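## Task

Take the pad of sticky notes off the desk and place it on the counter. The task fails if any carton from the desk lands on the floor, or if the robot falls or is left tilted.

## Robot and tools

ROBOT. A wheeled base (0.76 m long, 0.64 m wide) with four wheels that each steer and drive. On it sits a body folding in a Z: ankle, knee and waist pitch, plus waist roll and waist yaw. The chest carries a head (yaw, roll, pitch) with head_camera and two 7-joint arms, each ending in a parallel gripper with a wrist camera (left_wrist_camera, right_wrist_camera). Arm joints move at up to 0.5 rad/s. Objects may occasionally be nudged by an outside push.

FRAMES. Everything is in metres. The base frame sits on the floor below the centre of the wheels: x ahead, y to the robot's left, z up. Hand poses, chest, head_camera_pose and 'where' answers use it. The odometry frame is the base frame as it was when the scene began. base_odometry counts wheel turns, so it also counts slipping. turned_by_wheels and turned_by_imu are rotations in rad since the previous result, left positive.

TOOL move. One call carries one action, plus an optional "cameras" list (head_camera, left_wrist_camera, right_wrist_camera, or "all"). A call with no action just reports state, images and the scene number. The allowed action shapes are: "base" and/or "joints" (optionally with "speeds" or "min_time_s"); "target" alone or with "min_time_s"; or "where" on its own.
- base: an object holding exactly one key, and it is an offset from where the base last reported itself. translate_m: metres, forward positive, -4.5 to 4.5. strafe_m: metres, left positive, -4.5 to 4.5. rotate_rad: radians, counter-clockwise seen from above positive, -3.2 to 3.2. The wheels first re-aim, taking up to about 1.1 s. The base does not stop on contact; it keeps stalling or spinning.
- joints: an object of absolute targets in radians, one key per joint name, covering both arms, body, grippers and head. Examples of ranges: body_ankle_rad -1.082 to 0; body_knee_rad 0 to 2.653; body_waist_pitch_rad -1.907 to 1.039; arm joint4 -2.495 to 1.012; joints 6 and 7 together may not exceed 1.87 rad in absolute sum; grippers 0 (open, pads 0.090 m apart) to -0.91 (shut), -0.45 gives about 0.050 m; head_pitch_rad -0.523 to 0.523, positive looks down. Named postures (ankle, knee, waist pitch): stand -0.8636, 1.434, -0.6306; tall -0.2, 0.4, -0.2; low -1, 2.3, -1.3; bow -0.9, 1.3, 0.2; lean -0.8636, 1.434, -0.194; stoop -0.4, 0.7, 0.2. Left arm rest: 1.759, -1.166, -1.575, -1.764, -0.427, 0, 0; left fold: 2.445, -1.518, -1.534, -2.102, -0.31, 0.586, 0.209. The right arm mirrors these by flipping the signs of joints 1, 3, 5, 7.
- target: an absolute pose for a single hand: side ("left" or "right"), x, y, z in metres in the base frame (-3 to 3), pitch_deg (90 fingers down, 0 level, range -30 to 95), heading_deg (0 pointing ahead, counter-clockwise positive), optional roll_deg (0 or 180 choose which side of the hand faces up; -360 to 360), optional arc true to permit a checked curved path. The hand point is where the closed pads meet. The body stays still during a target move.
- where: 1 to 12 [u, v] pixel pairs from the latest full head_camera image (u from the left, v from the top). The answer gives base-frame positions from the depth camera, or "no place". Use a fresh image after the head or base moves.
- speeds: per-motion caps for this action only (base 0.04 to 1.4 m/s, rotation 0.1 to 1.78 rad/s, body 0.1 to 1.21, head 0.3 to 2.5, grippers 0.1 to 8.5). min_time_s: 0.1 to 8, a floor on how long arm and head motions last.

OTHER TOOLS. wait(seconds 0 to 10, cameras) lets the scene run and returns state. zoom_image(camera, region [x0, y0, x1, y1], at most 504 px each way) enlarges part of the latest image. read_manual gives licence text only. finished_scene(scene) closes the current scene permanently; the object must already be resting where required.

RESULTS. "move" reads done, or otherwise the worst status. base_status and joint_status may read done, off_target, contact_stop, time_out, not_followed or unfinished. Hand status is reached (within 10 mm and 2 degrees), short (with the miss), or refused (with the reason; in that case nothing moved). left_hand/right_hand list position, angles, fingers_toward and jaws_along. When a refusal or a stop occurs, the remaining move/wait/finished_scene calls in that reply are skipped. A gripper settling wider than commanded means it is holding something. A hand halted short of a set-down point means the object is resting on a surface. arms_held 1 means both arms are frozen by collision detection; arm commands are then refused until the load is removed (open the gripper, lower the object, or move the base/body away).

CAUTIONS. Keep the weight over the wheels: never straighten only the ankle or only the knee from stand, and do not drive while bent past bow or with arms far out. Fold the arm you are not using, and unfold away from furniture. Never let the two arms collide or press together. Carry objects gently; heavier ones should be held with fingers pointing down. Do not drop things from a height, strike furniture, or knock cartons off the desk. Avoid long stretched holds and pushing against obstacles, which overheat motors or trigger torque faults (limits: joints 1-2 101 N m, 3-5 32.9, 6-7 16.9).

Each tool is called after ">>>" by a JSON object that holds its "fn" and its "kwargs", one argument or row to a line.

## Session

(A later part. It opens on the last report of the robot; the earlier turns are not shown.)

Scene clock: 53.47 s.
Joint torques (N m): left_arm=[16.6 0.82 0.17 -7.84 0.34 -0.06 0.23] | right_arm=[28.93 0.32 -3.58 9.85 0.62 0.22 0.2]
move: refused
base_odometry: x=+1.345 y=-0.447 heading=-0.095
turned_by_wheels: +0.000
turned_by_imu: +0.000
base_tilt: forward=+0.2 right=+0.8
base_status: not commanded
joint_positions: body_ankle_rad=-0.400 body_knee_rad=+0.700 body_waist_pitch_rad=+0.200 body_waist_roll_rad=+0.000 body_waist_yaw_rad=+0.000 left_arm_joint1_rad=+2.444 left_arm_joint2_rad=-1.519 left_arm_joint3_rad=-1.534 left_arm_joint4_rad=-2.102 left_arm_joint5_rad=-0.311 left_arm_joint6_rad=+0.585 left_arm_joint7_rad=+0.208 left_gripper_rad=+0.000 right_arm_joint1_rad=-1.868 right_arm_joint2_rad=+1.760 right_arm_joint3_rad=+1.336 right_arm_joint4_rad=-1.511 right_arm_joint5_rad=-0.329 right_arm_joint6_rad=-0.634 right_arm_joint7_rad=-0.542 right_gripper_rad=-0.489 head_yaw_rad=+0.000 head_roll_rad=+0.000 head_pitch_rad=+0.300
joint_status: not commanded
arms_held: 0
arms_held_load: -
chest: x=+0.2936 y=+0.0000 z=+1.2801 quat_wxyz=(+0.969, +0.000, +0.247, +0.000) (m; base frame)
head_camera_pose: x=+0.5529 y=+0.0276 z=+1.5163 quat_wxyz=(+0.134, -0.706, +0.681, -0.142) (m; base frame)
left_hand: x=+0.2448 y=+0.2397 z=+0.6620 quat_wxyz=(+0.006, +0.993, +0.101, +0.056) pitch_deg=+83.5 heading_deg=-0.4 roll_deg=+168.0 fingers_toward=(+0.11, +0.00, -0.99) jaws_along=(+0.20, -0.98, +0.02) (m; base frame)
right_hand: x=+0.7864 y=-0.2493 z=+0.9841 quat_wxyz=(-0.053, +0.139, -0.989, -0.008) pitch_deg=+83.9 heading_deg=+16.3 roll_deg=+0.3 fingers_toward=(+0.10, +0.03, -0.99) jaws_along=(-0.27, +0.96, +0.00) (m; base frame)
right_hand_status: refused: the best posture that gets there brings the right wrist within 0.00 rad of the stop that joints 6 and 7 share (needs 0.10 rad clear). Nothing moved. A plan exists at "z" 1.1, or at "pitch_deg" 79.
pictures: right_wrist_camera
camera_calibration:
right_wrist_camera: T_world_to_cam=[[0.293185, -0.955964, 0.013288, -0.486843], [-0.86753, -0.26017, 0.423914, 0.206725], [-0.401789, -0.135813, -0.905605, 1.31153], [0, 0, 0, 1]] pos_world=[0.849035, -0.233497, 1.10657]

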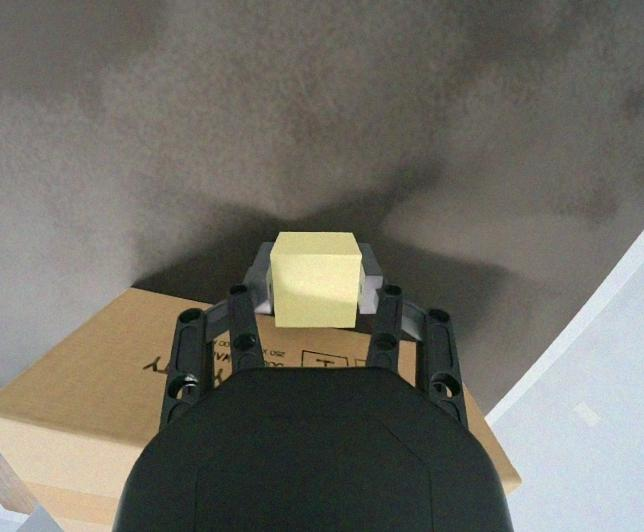

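>>> {"fn": "move", "kwargs": {
  "target": {"side":"right","x":0.785,"y":-0.249,"z":1.12,"pitch_deg":83,"heading_deg":16,"arc":true}
}}

>>> {"fn": "move", "kwargs": {
  "base": {"translate_m":-0.8}
}}

>>> {"fn": "move", "kwargs": {
  "base": {"rotate_rad":3.1416},
  "joints": {"head_pitch_rad":-0.3},
  "cameras": ["head_camera","right_wrist_camera"]
}}

Scene clock: 55.93 s.
Joint torques (N m): left_arm=[16.46 1.73 0.23 -7.86 0.35 -0.07 0.24] | right_arm=[28.77 -1.97 -2.94 12.3 -0.47 -0.09 -0.42]
move: done
base_odometry: x=+1.345 y=-0.447 heading=-0.095
turned_by_wheels: +0.000
turned_by_imu: +0.000
base_tilt: forward=+0.2 right=+0.9
base_status: not commanded
joint_positions: body_ankle_rad=-0.400 body_knee_rad=+0.700 body_waist_pitch_rad=+0.200 body_waist_roll_rad=+0.000 body_waist_yaw_rad=+0.000 left_arm_joint1_rad=+2.444 left_arm_joint2_rad=-1.519 left_arm_joint3_rad=-1.534 left_arm_joint4_rad=-2.102 left_arm_joint5_rad=-0.311 left_arm_joint6_rad=+0.585 left_arm_joint7_rad=+0.208 left_gripper_rad=+0.000 right_arm_joint1_rad=-1.619 right_arm_joint2_rad=+1.734 right_arm_joint3_rad=+1.347 right_arm_joint4_rad=-1.436 right_arm_joint5_rad=-0.558 right_arm_joint6_rad=-0.885 right_arm_joint7_rad=-0.766 right_gripper_rad=-0.489 head_yaw_rad=+0.000 head_roll_rad=+0.000 head_pitch_rad=+0.300
joint_status: not commanded
arms_held: 0
arms_held_load: -
chest: x=+0.2936 y=+0.0000 z=+1.2801 quat_wxyz=(+0.969, +0.000, +0.247, +0.000) (m; base frame)
head_camera_pose: x=+0.5529 y=+0.0276 z=+1.5163 quat_wxyz=(+0.134, -0.706, +0.681, -0.142) (m; base frame)
left_hand: x=+0.2447 y=+0.2397 z=+0.6620 quat_wxyz=(+0.006, +0.993, +0.101, +0.056) pitch_deg=+83.5 heading_deg=-0.4 roll_deg=+168.0 fingers_toward=(+0.11, +0.00, -0.99) jaws_along=(+0.20, -0.98, +0.02) (m; base frame)
right_hand: x=+0.7848 y=-0.2490 z=+1.1188 quat_wxyz=(-0.060, +0.139, -0.988, -0.008) pitch_deg=+83.1 heading_deg=+15.4 roll_deg=-0.6 fingers_toward=(+0.12, +0.03, -0.99) jaws_along=(-0.28, +0.96, +0.00) (m; base frame)
right_hand_status: reached (straight line, to end with the hand's camera side forward, planned for 0.9 s): 1 mm and 0.1 deg off.
pictures: none

Scene clock: 60.10 s.
Joint torques (N m): left_arm=[15.65 1.03 0.3 -8.08 0.49 -0.12 0.23] | right_arm=[27.5 -2.35 -3.19 12.49 -0.22 0.07 -0.26]
move: done
base_odometry: x=+0.549 y=-0.371 heading=-0.095
turned_by_wheels: +0.001
turned_by_imu: +0.001
base_tilt: forward=+0.3 right=+0.9
base_status: done
joint_positions: body_ankle_rad=-0.400 body_knee_rad=+0.700 body_waist_pitch_rad=+0.200 body_waist_roll_rad=+0.000 body_waist_yaw_rad=+0.000 left_arm_joint1_rad=+2.445 left_arm_joint2_rad=-1.519 left_arm_joint3_rad=-1.534 left_arm_joint4_rad=-2.102 left_arm_joint5_rad=-0.311 left_arm_joint6_rad=+0.585 left_arm_joint7_rad=+0.208 left_gripper_rad=+0.000 right_arm_joint1_rad=-1.617 right_arm_joint2_rad=+1.734 right_arm_joint3_rad=+1.347 right_arm_joint4_rad=-1.436 right_arm_joint5_rad=-0.558 right_arm_joint6_rad=-0.886 right_arm_joint7_rad=-0.766 right_gripper_rad=-0.489 head_yaw_rad=+0.000 head_roll_rad=+0.000 head_pitch_rad=+0.300
joint_status: not commanded
arms_held: 0
arms_held_load: -
chest: x=+0.2933 y=+0.0000 z=+1.2801 quat_wxyz=(+0.969, +0.000, +0.247, +0.000) (m; base frame)
head_camera_pose: x=+0.5526 y=+0.0276 z=+1.5165 quat_wxyz=(+0.134, -0.706, +0.681, -0.142) (m; base frame)
left_hand: x=+0.2435 y=+0.2397 z=+0.6621 quat_wxyz=(+0.006, +0.993, +0.101, +0.055) pitch_deg=+83.6 heading_deg=-0.4 roll_deg=+168.0 fingers_toward=(+0.11, +0.00, -0.99) jaws_along=(+0.20, -0.98, +0.02) (m; base frame)
right_hand: x=+0.7845 y=-0.2488 z=+1.1197 quat_wxyz=(-0.060, +0.139, -0.988, -0.008) pitch_deg=+83.0 heading_deg=+15.6 roll_deg=-0.3 fingers_toward=(+0.12, +0.03, -0.99) jaws_along=(-0.28, +0.96, +0.00) (m; base frame)
pictures: none

Scene clock: 65.67 s.
Joint torques (N m): left_arm=[16.18 1.06 0.58 -8.09 0.34 -0.03 0.24] | right_arm=[27.9 -1.69 -3.28 12.31 0.03 -0.01 -0.04]
move: done
base_odometry: x=+0.549 y=-0.372 heading=+3.046
turned_by_wheels: +3.141
turned_by_imu: +3.121
base_tilt: forward=+0.2 right=+0.8
base_status: done
joint_positions: body_ankle_rad=-0.400 body_knee_rad=+0.700 body_waist_pitch_rad=+0.200 body_waist_roll_rad=+0.000 body_waist_yaw_rad=+0.000 left_arm_joint1_rad=+2.445 left_arm_joint2_rad=-1.519 left_arm_joint3_rad=-1.534 left_arm_joint4_rad=-2.102 left_arm_joint5_rad=-0.311 left_arm_joint6_rad=+0.585 left_arm_joint7_rad=+0.208 left_gripper_rad=+0.000 right_arm_joint1_rad=-1.617 right_arm_joint2_rad=+1.734 right_arm_joint3_rad=+1.348 right_arm_joint4_rad=-1.436 right_arm_joint5_rad=-0.559 right_arm_joint6_rad=-0.886 right_arm_joint7_rad=-0.767 right_gripper_rad=-0.489 head_yaw_rad=+0.000 head_roll_rad=+0.000 head_pitch_rad=-0.300
joint_status: all done
arms_held: 0
arms_held_load: -
chest: x=+0.2933 y=+0.0001 z=+1.2801 quat_wxyz=(+0.969, +0.000, +0.247, +0.000) (m; base frame)
head_camera_pose: x=+0.5242 y=+0.0278 z=+1.5972 quat_wxyz=(+0.329, -0.632, +0.611, -0.344) (m; base frame)
left_hand: x=+0.2438 y=+0.2401 z=+0.6620 quat_wxyz=(+0.006, +0.993, +0.101, +0.055) pitch_deg=+83.6 heading_deg=-0.1 roll_deg=+168.3 fingers_toward=(+0.11, +0.00, -0.99) jaws_along=(+0.20, -0.98, +0.02) (m; base frame)
right_hand: x=+0.7845 y=-0.2485 z=+1.1196 quat_wxyz=(-0.060, +0.139, -0.988, -0.008) pitch_deg=+83.1 heading_deg=+16.0 roll_deg=+0.0 fingers_toward=(+0.12, +0.03, -0.99) jaws_along=(-0.28, +0.96, +0.00) (m; base frame)
pictures: head_camera, right_wrist_camera
camera_calibration:
head_camera: T_world_to_cam=[[0.0163867, -0.999313, 0.0332504, -0.0339685], [-0.546397, -0.0368001, -0.836717, 1.62377], [0.837366, -0.00445683, -0.546625, 0.434258], [0, 0, 0, 1]] pos_world=[0.524149, 0.0277454, 1.59715]
right_wrist_camera: T_world_to_cam=[[0.294248, -0.955624, 0.0142127, -0.489083], [-0.873177, -0.262756, 0.410515, 0.16666], [-0.388563, -0.133203, -0.911743, 1.43076], [0, 0, 0, 1]] pos_world=[0.845374, -0.233007, 1.24302]

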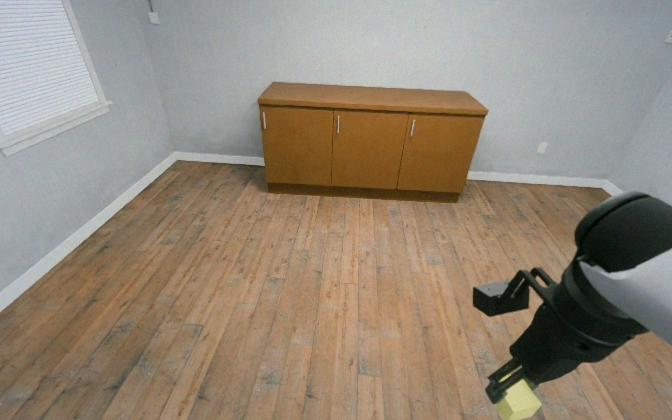

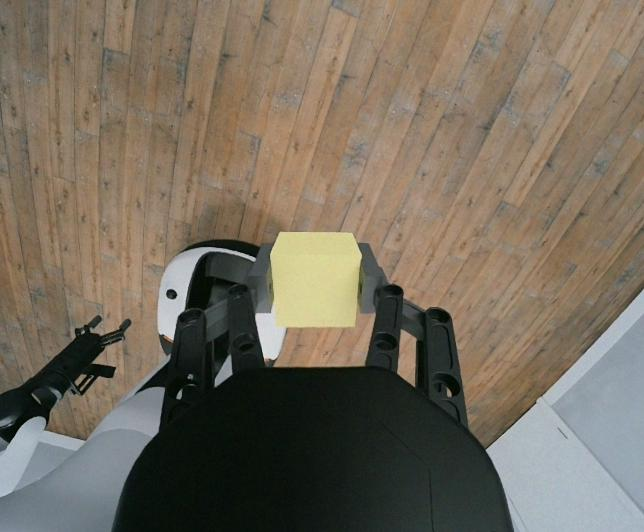

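>>> {"fn": "move", "kwargs": {
  "where": [
    [262,102],
    [484,113],
    [370,105],
    [370,95]
  ]
}}

Scene clock: 66.20 s.
Joint torques (N m): left_arm=[16.42 1.02 0.51 -8.12 0.39 -0.09 0.26] | right_arm=[27.64 -1.28 -3.18 12.29 0 0.06 0.02]
base_odometry: x=+0.549 y=-0.372 heading=+3.046
turned_by_wheels: +0.000
turned_by_imu: +0.000
base_tilt: forward=+0.3 right=+0.8
where, head_camera: pixel (262, 102): x +3.031, y +0.610, z +0.920; pixel (484, 113): x +2.985, y -1.081, z +0.913; pixel (370, 105): x +3.011, y -0.216, z +0.934; pixel (370, 95): x +3.290, y -0.236, z +0.941. By the robot's depth camera.
base_status: done
joint_positions: body_ankle_rad=-0.400 body_knee_rad=+0.700 body_waist_pitch_rad=+0.200 body_waist_roll_rad=+0.000 body_waist_yaw_rad=+0.000 left_arm_joint1_rad=+2.445 left_arm_joint2_rad=-1.519 left_arm_joint3_rad=-1.534 left_arm_joint4_rad=-2.102 left_arm_joint5_rad=-0.311 left_arm_joint6_rad=+0.585 left_arm_joint7_rad=+0.208 left_gripper_rad=+0.000 right_arm_joint1_rad=-1.617 right_arm_joint2_rad=+1.734 right_arm_joint3_rad=+1.348 right_arm_joint4_rad=-1.436 right_arm_joint5_rad=-0.559 right_arm_joint6_rad=-0.886 right_arm_joint7_rad=-0.767 right_gripper_rad=-0.489 head_yaw_rad=+0.000 head_roll_rad=+0.000 head_pitch_rad=-0.300
joint_status: all done
arms_held: 0
arms_held_load: -
chest: x=+0.2933 y=+0.0001 z=+1.2801 quat_wxyz=(+0.969, +0.000, +0.247, +0.000) (m; base frame)
head_camera_pose: x=+0.5242 y=+0.0278 z=+1.5972 quat_wxyz=(+0.329, -0.632, +0.611, -0.344) (m; base frame)
left_hand: x=+0.2438 y=+0.2401 z=+0.6620 quat_wxyz=(+0.006, +0.993, +0.101, +0.055) pitch_deg=+83.6 heading_deg=-0.1 roll_deg=+168.3 fingers_toward=(+0.11, +0.00, -0.99) jaws_along=(+0.20, -0.98, +0.02) (m; base frame)
right_hand: x=+0.7845 y=-0.2485 z=+1.1196 quat_wxyz=(-0.060, +0.139, -0.988, -0.008) pitch_deg=+83.1 heading_deg=+16.0 roll_deg=+0.0 fingers_toward=(+0.12, +0.03, -0.99) jaws_along=(-0.28, +0.96, +0.00) (m; base frame)
pictures: none

>>> {"fn": "move", "kwargs": {
  "base": {"translate_m":2.42},
  "joints": {"head_pitch_rad":0.1},
  "cameras": ["head_camera"]
}}

>>> {"fn": "move", "kwargs": {
  "where": [
    [400,300],
    [480,250],
    [450,404]
  ]
}}

Scene clock: 74.83 s.
Joint torques (N m): left_arm=[16.61 1.02 0.48 -8.04 0.33 -0.1 0.26] | right_arm=[27.89 -1.67 -3.13 12.38 -0.09 0.04 -0.03]
move: done
base_odometry: x=-1.861 y=-0.153 heading=+3.052
turned_by_wheels: +0.006
turned_by_imu: +0.002
base_tilt: forward=+0.2 right=+0.8
base_status: done
joint_positions: body_ankle_rad=-0.400 body_knee_rad=+0.700 body_waist_pitch_rad=+0.200 body_waist_roll_rad=+0.000 body_waist_yaw_rad=+0.000 left_arm_joint1_rad=+2.444 left_arm_joint2_rad=-1.519 left_arm_joint3_rad=-1.534 left_arm_joint4_rad=-2.102 left_arm_joint5_rad=-0.311 left_arm_joint6_rad=+0.585 left_arm_joint7_rad=+0.208 left_gripper_rad=+0.000 right_arm_joint1_rad=-1.618 right_arm_joint2_rad=+1.733 right_arm_joint3_rad=+1.348 right_arm_joint4_rad=-1.436 right_arm_joint5_rad=-0.559 right_arm_joint6_rad=-0.886 right_arm_joint7_rad=-0.767 right_gripper_rad=-0.489 head_yaw_rad=+0.000 head_roll_rad=+0.000 head_pitch_rad=+0.100
joint_status: all done
arms_held: 0
arms_held_load: -
chest: x=+0.2937 y=+0.0000 z=+1.2800 quat_wxyz=(+0.969, +0.000, +0.248, +0.000) (m; base frame)
head_camera_pose: x=+0.5491 y=+0.0277 z=+1.5449 quat_wxyz=(+0.201, -0.688, +0.664, -0.212) (m; base frame)
left_hand: x=+0.2445 y=+0.2400 z=+0.6619 quat_wxyz=(+0.006, +0.993, +0.101, +0.056) pitch_deg=+83.6 heading_deg=-0.2 roll_deg=+168.2 fingers_toward=(+0.11, +0.00, -0.99) jaws_along=(+0.20, -0.98, +0.02) (m; base frame)
right_hand: x=+0.7846 y=-0.2487 z=+1.1188 quat_wxyz=(-0.059, +0.139, -0.988, -0.009) pitch_deg=+83.1 heading_deg=+16.3 roll_deg=+0.3 fingers_toward=(+0.11, +0.03, -0.99) jaws_along=(-0.28, +0.96, +0.00) (m; base frame)
pictures: head_camera
camera_calibration:
head_camera: T_world_to_cam=[[0.0278346, -0.999319, 0.0242028, -0.0250453], [-0.829418, -0.0366027, -0.557428, 1.31754], [0.557935, -0.00455846, -0.829872, 0.975824], [0, 0, 0, 1]] pos_world=[0.549042, 0.0276455, 1.54485]

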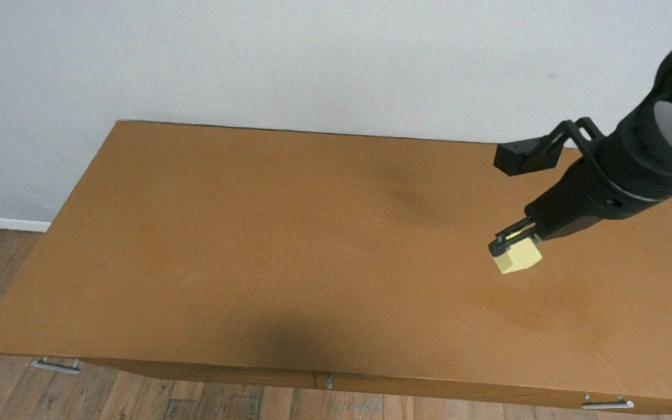

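Scene clock: 74.83 s.
Joint torques (N m): left_arm=[16.61 1.02 0.48 -8.04 0.33 -0.1 0.26] | right_arm=[27.89 -1.67 -3.13 12.38 -0.09 0.04 -0.03]
base_odometry: x=-1.861 y=-0.153 heading=+3.052
turned_by_wheels: +0.000
turned_by_imu: +0.000
base_tilt: forward=+0.2 right=+0.8
where, head_camera: pixel (400, 300): x +0.761, y -0.110, z +0.916; pixel (480, 250): no place (The depth camera has no reading there.); pixel (450, 404): x +0.637, y -0.479, z +0.011. By the robot's depth camera.
base_status: done
joint_positions: body_ankle_rad=-0.400 body_knee_rad=+0.700 body_waist_pitch_rad=+0.200 body_waist_roll_rad=+0.000 body_waist_yaw_rad=+0.000 left_arm_joint1_rad=+2.444 left_arm_joint2_rad=-1.519 left_arm_joint3_rad=-1.534 left_arm_joint4_rad=-2.102 left_arm_joint5_rad=-0.311 left_arm_joint6_rad=+0.585 left_arm_joint7_rad=+0.208 left_gripper_rad=+0.000 right_arm_joint1_rad=-1.618 right_arm_joint2_rad=+1.733 right_arm_joint3_rad=+1.348 right_arm_joint4_rad=-1.436 right_arm_joint5_rad=-0.559 right_arm_joint6_rad=-0.886 right_arm_joint7_rad=-0.767 right_gripper_rad=-0.489 head_yaw_rad=+0.000 head_roll_rad=+0.000 head_pitch_rad=+0.100
joint_status: all done
arms_held: 0
arms_held_load: -
chest: x=+0.2937 y=+0.0000 z=+1.2800 quat_wxyz=(+0.969, +0.000, +0.248, +0.000) (m; base frame)
head_camera_pose: x=+0.5491 y=+0.0277 z=+1.5449 quat_wxyz=(+0.201, -0.688, +0.664, -0.212) (m; base frame)
left_hand: x=+0.2445 y=+0.2400 z=+0.6619 quat_wxyz=(+0.006, +0.993, +0.101, +0.056) pitch_deg=+83.6 heading_deg=-0.2 roll_deg=+168.2 fingers_toward=(+0.11, +0.00, -0.99) jaws_along=(+0.20, -0.98, +0.02) (m; base frame)
right_hand: x=+0.7846 y=-0.2487 z=+1.1188 quat_wxyz=(-0.059, +0.139, -0.988, -0.009) pitch_deg=+83.1 heading_deg=+16.3 roll_deg=+0.3 fingers_toward=(+0.11, +0.03, -0.99) jaws_along=(-0.28, +0.96, +0.00) (m; base frame)
pictures: none

>>> {"fn": "move", "kwargs": {
  "target": {"side":"right","x":0.79,"y":-0.249,"z":0.97,"pitch_deg":84,"heading_deg":16,"arc":true},
  "min_time_s": 1.5
}}

>>> {"fn": "move", "kwargs": {
  "target": {"side":"right","x":0.79,"y":-0.249,"z":0.941,"pitch_deg":84,"heading_deg":16},
  "min_time_s": 1.8,
  "cameras": ["head_camera","right_wrist_camera"]
}}

Scene clock: 78.50 s.
Joint torques (N m): left_arm=[16.74 1.14 0.55 -8 0.28 -0.14 0.23] | right_arm=[30.03 -1.15 -3.6 10.29 0.5 0.3 0.18]
move: done
base_odometry: x=-1.861 y=-0.153 heading=+3.052
turned_by_wheels: +0.000
turned_by_imu: +0.000
base_tilt: forward=+0.3 right=+0.8
base_status: not commanded
joint_positions: body_ankle_rad=-0.400 body_knee_rad=+0.700 body_waist_pitch_rad=+0.200 body_waist_roll_rad=+0.000 body_waist_yaw_rad=+0.000 left_arm_joint1_rad=+2.444 left_arm_joint2_rad=-1.519 left_arm_joint3_rad=-1.534 left_arm_joint4_rad=-2.102 left_arm_joint5_rad=-0.311 left_arm_joint6_rad=+0.585 left_arm_joint7_rad=+0.208 left_gripper_rad=+0.000 right_arm_joint1_rad=-1.908 right_arm_joint2_rad=+1.758 right_arm_joint3_rad=+1.335 right_arm_joint4_rad=-1.491 right_arm_joint5_rad=-0.315 right_arm_joint6_rad=-0.621 right_arm_joint7_rad=-0.528 right_gripper_rad=-0.489 head_yaw_rad=+0.000 head_roll_rad=+0.000 head_pitch_rad=+0.100
joint_status: not commanded
arms_held: 0
arms_held_load: -
chest: x=+0.2937 y=+0.0000 z=+1.2800 quat_wxyz=(+0.969, +0.000, +0.248, +0.000) (m; base frame)
head_camera_pose: x=+0.5491 y=+0.0277 z=+1.5449 quat_wxyz=(+0.201, -0.688, +0.664, -0.212) (m; base frame)
left_hand: x=+0.2445 y=+0.2400 z=+0.6619 quat_wxyz=(+0.006, +0.993, +0.101, +0.056) pitch_deg=+83.6 heading_deg=-0.2 roll_deg=+168.2 fingers_toward=(+0.11, +0.00, -0.99) jaws_along=(+0.20, -0.98, +0.02) (m; base frame)
right_hand: x=+0.7894 y=-0.2490 z=+0.9701 quat_wxyz=(-0.051, +0.139, -0.989, -0.008) pitch_deg=+84.1 heading_deg=+16.4 roll_deg=+0.4 fingers_toward=(+0.10, +0.03, -0.99) jaws_along=(-0.28, +0.96, +0.00) (m; base frame)
right_hand_status: reached (straight line, to end with the hand's camera side forward, planned for 1.5 s): 1 mm and 0.1 deg off.
pictures: none

Scene clock: 80.80 s.
Joint torques (N m): left_arm=[16.04 0.67 0.44 -7.96 0.34 -0.11 0.29] | right_arm=[26.98 -1.87 -3.44 9.44 0.61 0.67 0.39]
move: done
base_odometry: x=-1.861 y=-0.153 heading=+3.052
turned_by_wheels: +0.000
turned_by_imu: +0.000
base_tilt: forward=+0.2 right=+0.8
base_status: not commanded
joint_positions: body_ankle_rad=-0.400 body_knee_rad=+0.700 body_waist_pitch_rad=+0.200 body_waist_roll_rad=+0.000 body_waist_yaw_rad=+0.000 left_arm_joint1_rad=+2.444 left_arm_joint2_rad=-1.519 left_arm_joint3_rad=-1.534 left_arm_joint4_rad=-2.102 left_arm_joint5_rad=-0.311 left_arm_joint6_rad=+0.585 left_arm_joint7_rad=+0.208 left_gripper_rad=+0.000 right_arm_joint1_rad=-1.969 right_arm_joint2_rad=+1.757 right_arm_joint3_rad=+1.336 right_arm_joint4_rad=-1.482 right_arm_joint5_rad=-0.284 right_arm_joint6_rad=-0.574 right_arm_joint7_rad=-0.492 right_gripper_rad=-0.489 head_yaw_rad=+0.000 head_roll_rad=+0.000 head_pitch_rad=+0.100
joint_status: not commanded
arms_held: 0
arms_held_load: -
chest: x=+0.2937 y=+0.0000 z=+1.2800 quat_wxyz=(+0.969, +0.000, +0.248, +0.000) (m; base frame)
head_camera_pose: x=+0.5491 y=+0.0277 z=+1.5449 quat_wxyz=(+0.201, -0.688, +0.664, -0.212) (m; base frame)
left_hand: x=+0.2445 y=+0.2400 z=+0.6619 quat_wxyz=(+0.006, +0.993, +0.101, +0.056) pitch_deg=+83.6 heading_deg=-0.2 roll_deg=+168.2 fingers_toward=(+0.11, +0.00, -0.99) jaws_along=(+0.20, -0.98, +0.02) (m; base frame)
right_hand: x=+0.7913 y=-0.2488 z=+0.9441 quat_wxyz=(-0.054, +0.140, -0.989, -0.007) pitch_deg=+83.8 heading_deg=+15.0 roll_deg=-1.1 fingers_toward=(+0.10, +0.03, -0.99) jaws_along=(-0.28, +0.96, +0.00) (m; base frame)
right_hand_status: reached (straight line, to end with the hand's camera side forward, planned for 1.8 s): 3 mm and 0.2 deg off.
pictures: head_camera, right_wrist_camera
camera_calibration:
head_camera: T_world_to_cam=[[0.0278317, -0.999319, 0.0242071, -0.0250504], [-0.829341, -0.0366033, -0.557543, 1.31767], [0.55805, -0.00455858, -0.829795, 0.975641], [0, 0, 0, 1]] pos_world=[0.549042, 0.0276455, 1.54485]
right_wrist_camera: T_world_to_cam=[[0.29506, -0.955344, 0.0160223, -0.491252], [-0.867918, -0.26097, 0.422625, 0.229352], [-0.399571, -0.138606, -0.906163, 1.27542], [0, 0, 0, 1]] pos_world=[0.853627, -0.232681, 1.06668]

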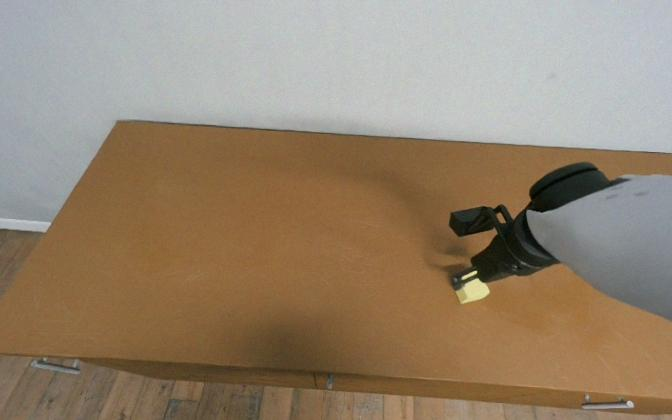

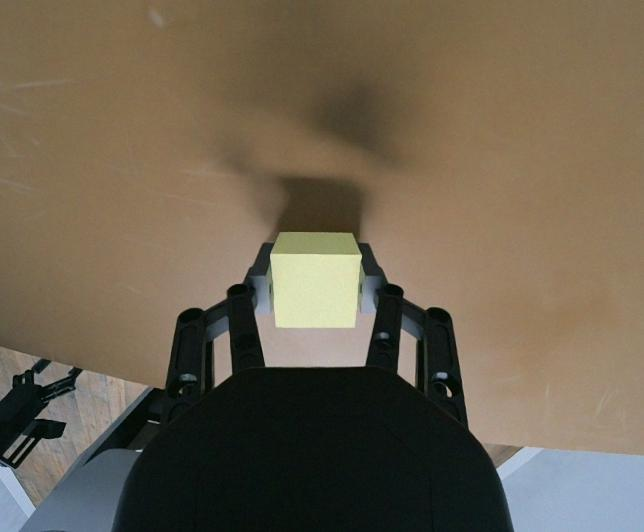

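Contact at the predicted .944. Release.

>>> {"fn": "move", "kwargs": {
  "joints": {"right_gripper_rad":-0.1},
  "speeds": {"right_gripper_rad":0.4}
}}

>>> {"fn": "move", "kwargs": {
  "target": {"side":"right","x":0.785,"y":-0.249,"z":1.1,"pitch_deg":84,"heading_deg":16,"arc":true},
  "cameras": ["right_wrist_camera"]
}}

Scene clock: 83.50 s.
Joint torques (N m): left_arm=[16.3 1.04 0.55 -7.89 0.34 -0.12 0.29] | right_arm=[29.62 -1.85 -3.4 9.46 0.35 0.27 0.1]
move: done
base_odometry: x=-1.861 y=-0.153 heading=+3.052
turned_by_wheels: +0.000
turned_by_imu: +0.000
base_tilt: forward=+0.2 right=+0.9
base_status: not commanded
joint_positions: body_ankle_rad=-0.400 body_knee_rad=+0.700 body_waist_pitch_rad=+0.200 body_waist_roll_rad=+0.000 body_waist_yaw_rad=+0.000 left_arm_joint1_rad=+2.444 left_arm_joint2_rad=-1.519 left_arm_joint3_rad=-1.534 left_arm_joint4_rad=-2.102 left_arm_joint5_rad=-0.311 left_arm_joint6_rad=+0.585 left_arm_joint7_rad=+0.208 left_gripper_rad=+0.000 right_arm_joint1_rad=-1.973 right_arm_joint2_rad=+1.757 right_arm_joint3_rad=+1.336 right_arm_joint4_rad=-1.482 right_arm_joint5_rad=-0.284 right_arm_joint6_rad=-0.572 right_arm_joint7_rad=-0.491 right_gripper_rad=-0.101 head_yaw_rad=+0.000 head_roll_rad=+0.000 head_pitch_rad=+0.100
joint_status: all done
arms_held: 0
arms_held_load: -
chest: x=+0.2937 y=+0.0000 z=+1.2800 quat_wxyz=(+0.969, +0.000, +0.248, +0.000) (m; base frame)
head_camera_pose: x=+0.5491 y=+0.0277 z=+1.5449 quat_wxyz=(+0.201, -0.688, +0.664, -0.212) (m; base frame)
left_hand: x=+0.2445 y=+0.2400 z=+0.6619 quat_wxyz=(+0.006, +0.993, +0.101, +0.056) pitch_deg=+83.6 heading_deg=-0.2 roll_deg=+168.2 fingers_toward=(+0.11, +0.00, -0.99) jaws_along=(+0.20, -0.98, +0.02) (m; base frame)
right_hand: x=+0.7901 y=-0.2489 z=+0.9419 quat_wxyz=(-0.052, +0.140, -0.989, -0.007) pitch_deg=+84.0 heading_deg=+15.3 roll_deg=-0.8 fingers_toward=(+0.10, +0.03, -0.99) jaws_along=(-0.28, +0.96, +0.00) (m; base frame)
pictures: none

Scene clock: 85.03 s.
Joint torques (N m): left_arm=[16.24 1.15 0.48 -8.13 0.4 -0.1 0.24] | right_arm=[28.48 -2.29 -3.04 11.97 -0.43 -0.12 -0.37]
move: done
base_odometry: x=-1.861 y=-0.153 heading=+3.052
turned_by_wheels: +0.000
turned_by_imu: +0.000
base_tilt: forward=+0.3 right=+0.8
base_status: not commanded
joint_positions: body_ankle_rad=-0.400 body_knee_rad=+0.700 body_waist_pitch_rad=+0.200 body_waist_roll_rad=+0.000 body_waist_yaw_rad=+0.000 left_arm_joint1_rad=+2.444 left_arm_joint2_rad=-1.519 left_arm_joint3_rad=-1.534 left_arm_joint4_rad=-2.102 left_arm_joint5_rad=-0.311 left_arm_joint6_rad=+0.585 left_arm_joint7_rad=+0.208 left_gripper_rad=+0.000 right_arm_joint1_rad=-1.659 right_arm_joint2_rad=+1.743 right_arm_joint3_rad=+1.343 right_arm_joint4_rad=-1.438 right_arm_joint5_rad=-0.530 right_arm_joint6_rad=-0.866 right_arm_joint7_rad=-0.740 right_gripper_rad=-0.100 head_yaw_rad=+0.000 head_roll_rad=+0.000 head_pitch_rad=+0.100
joint_status: not commanded
arms_held: 0
arms_held_load: -
chest: x=+0.2937 y=+0.0000 z=+1.2800 quat_wxyz=(+0.969, +0.000, +0.248, +0.000) (m; base frame)
head_camera_pose: x=+0.5491 y=+0.0277 z=+1.5449 quat_wxyz=(+0.201, -0.688, +0.664, -0.212) (m; base frame)
left_hand: x=+0.2445 y=+0.2400 z=+0.6619 quat_wxyz=(+0.006, +0.993, +0.101, +0.056) pitch_deg=+83.6 heading_deg=-0.2 roll_deg=+168.2 fingers_toward=(+0.11, +0.00, -0.99) jaws_along=(+0.20, -0.98, +0.02) (m; base frame)
right_hand: x=+0.7850 y=-0.2490 z=+1.0993 quat_wxyz=(-0.052, +0.139, -0.989, -0.006) pitch_deg=+84.0 heading_deg=+15.1 roll_deg=-1.0 fingers_toward=(+0.10, +0.03, -0.99) jaws_along=(-0.28, +0.96, +0.00) (m; base frame)
right_hand_status: reached (straight line, to end with the hand's camera side forward, planned for 1.0 s): 1 mm and 0.1 deg off.
pictures: right_wrist_camera
camera_calibration:
right_wrist_camera: T_world_to_cam=[[0.294336, -0.955575, 0.0155519, -0.490988], [-0.866506, -0.259966, 0.426129, 0.153603], [-0.403155, -0.138901, -0.904529, 1.41442], [0, 0, 0, 1]] pos_world=[0.847843, -0.232781, 1.22156]

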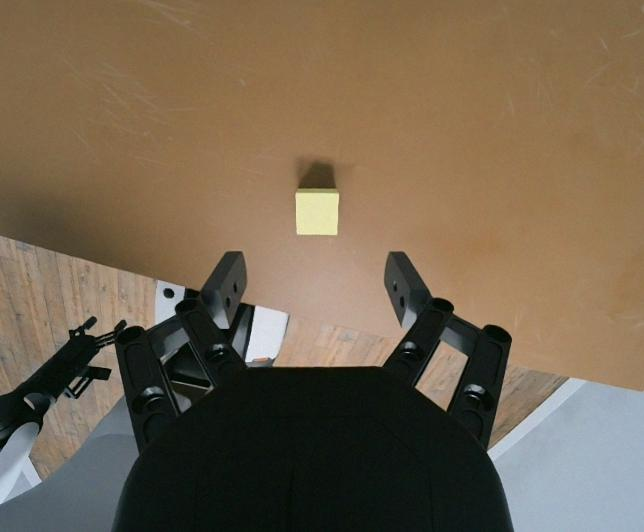

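>>> {"fn": "finished_scene", "kwargs": {
  "scene": 3
}}

The scene is finished: the task was done.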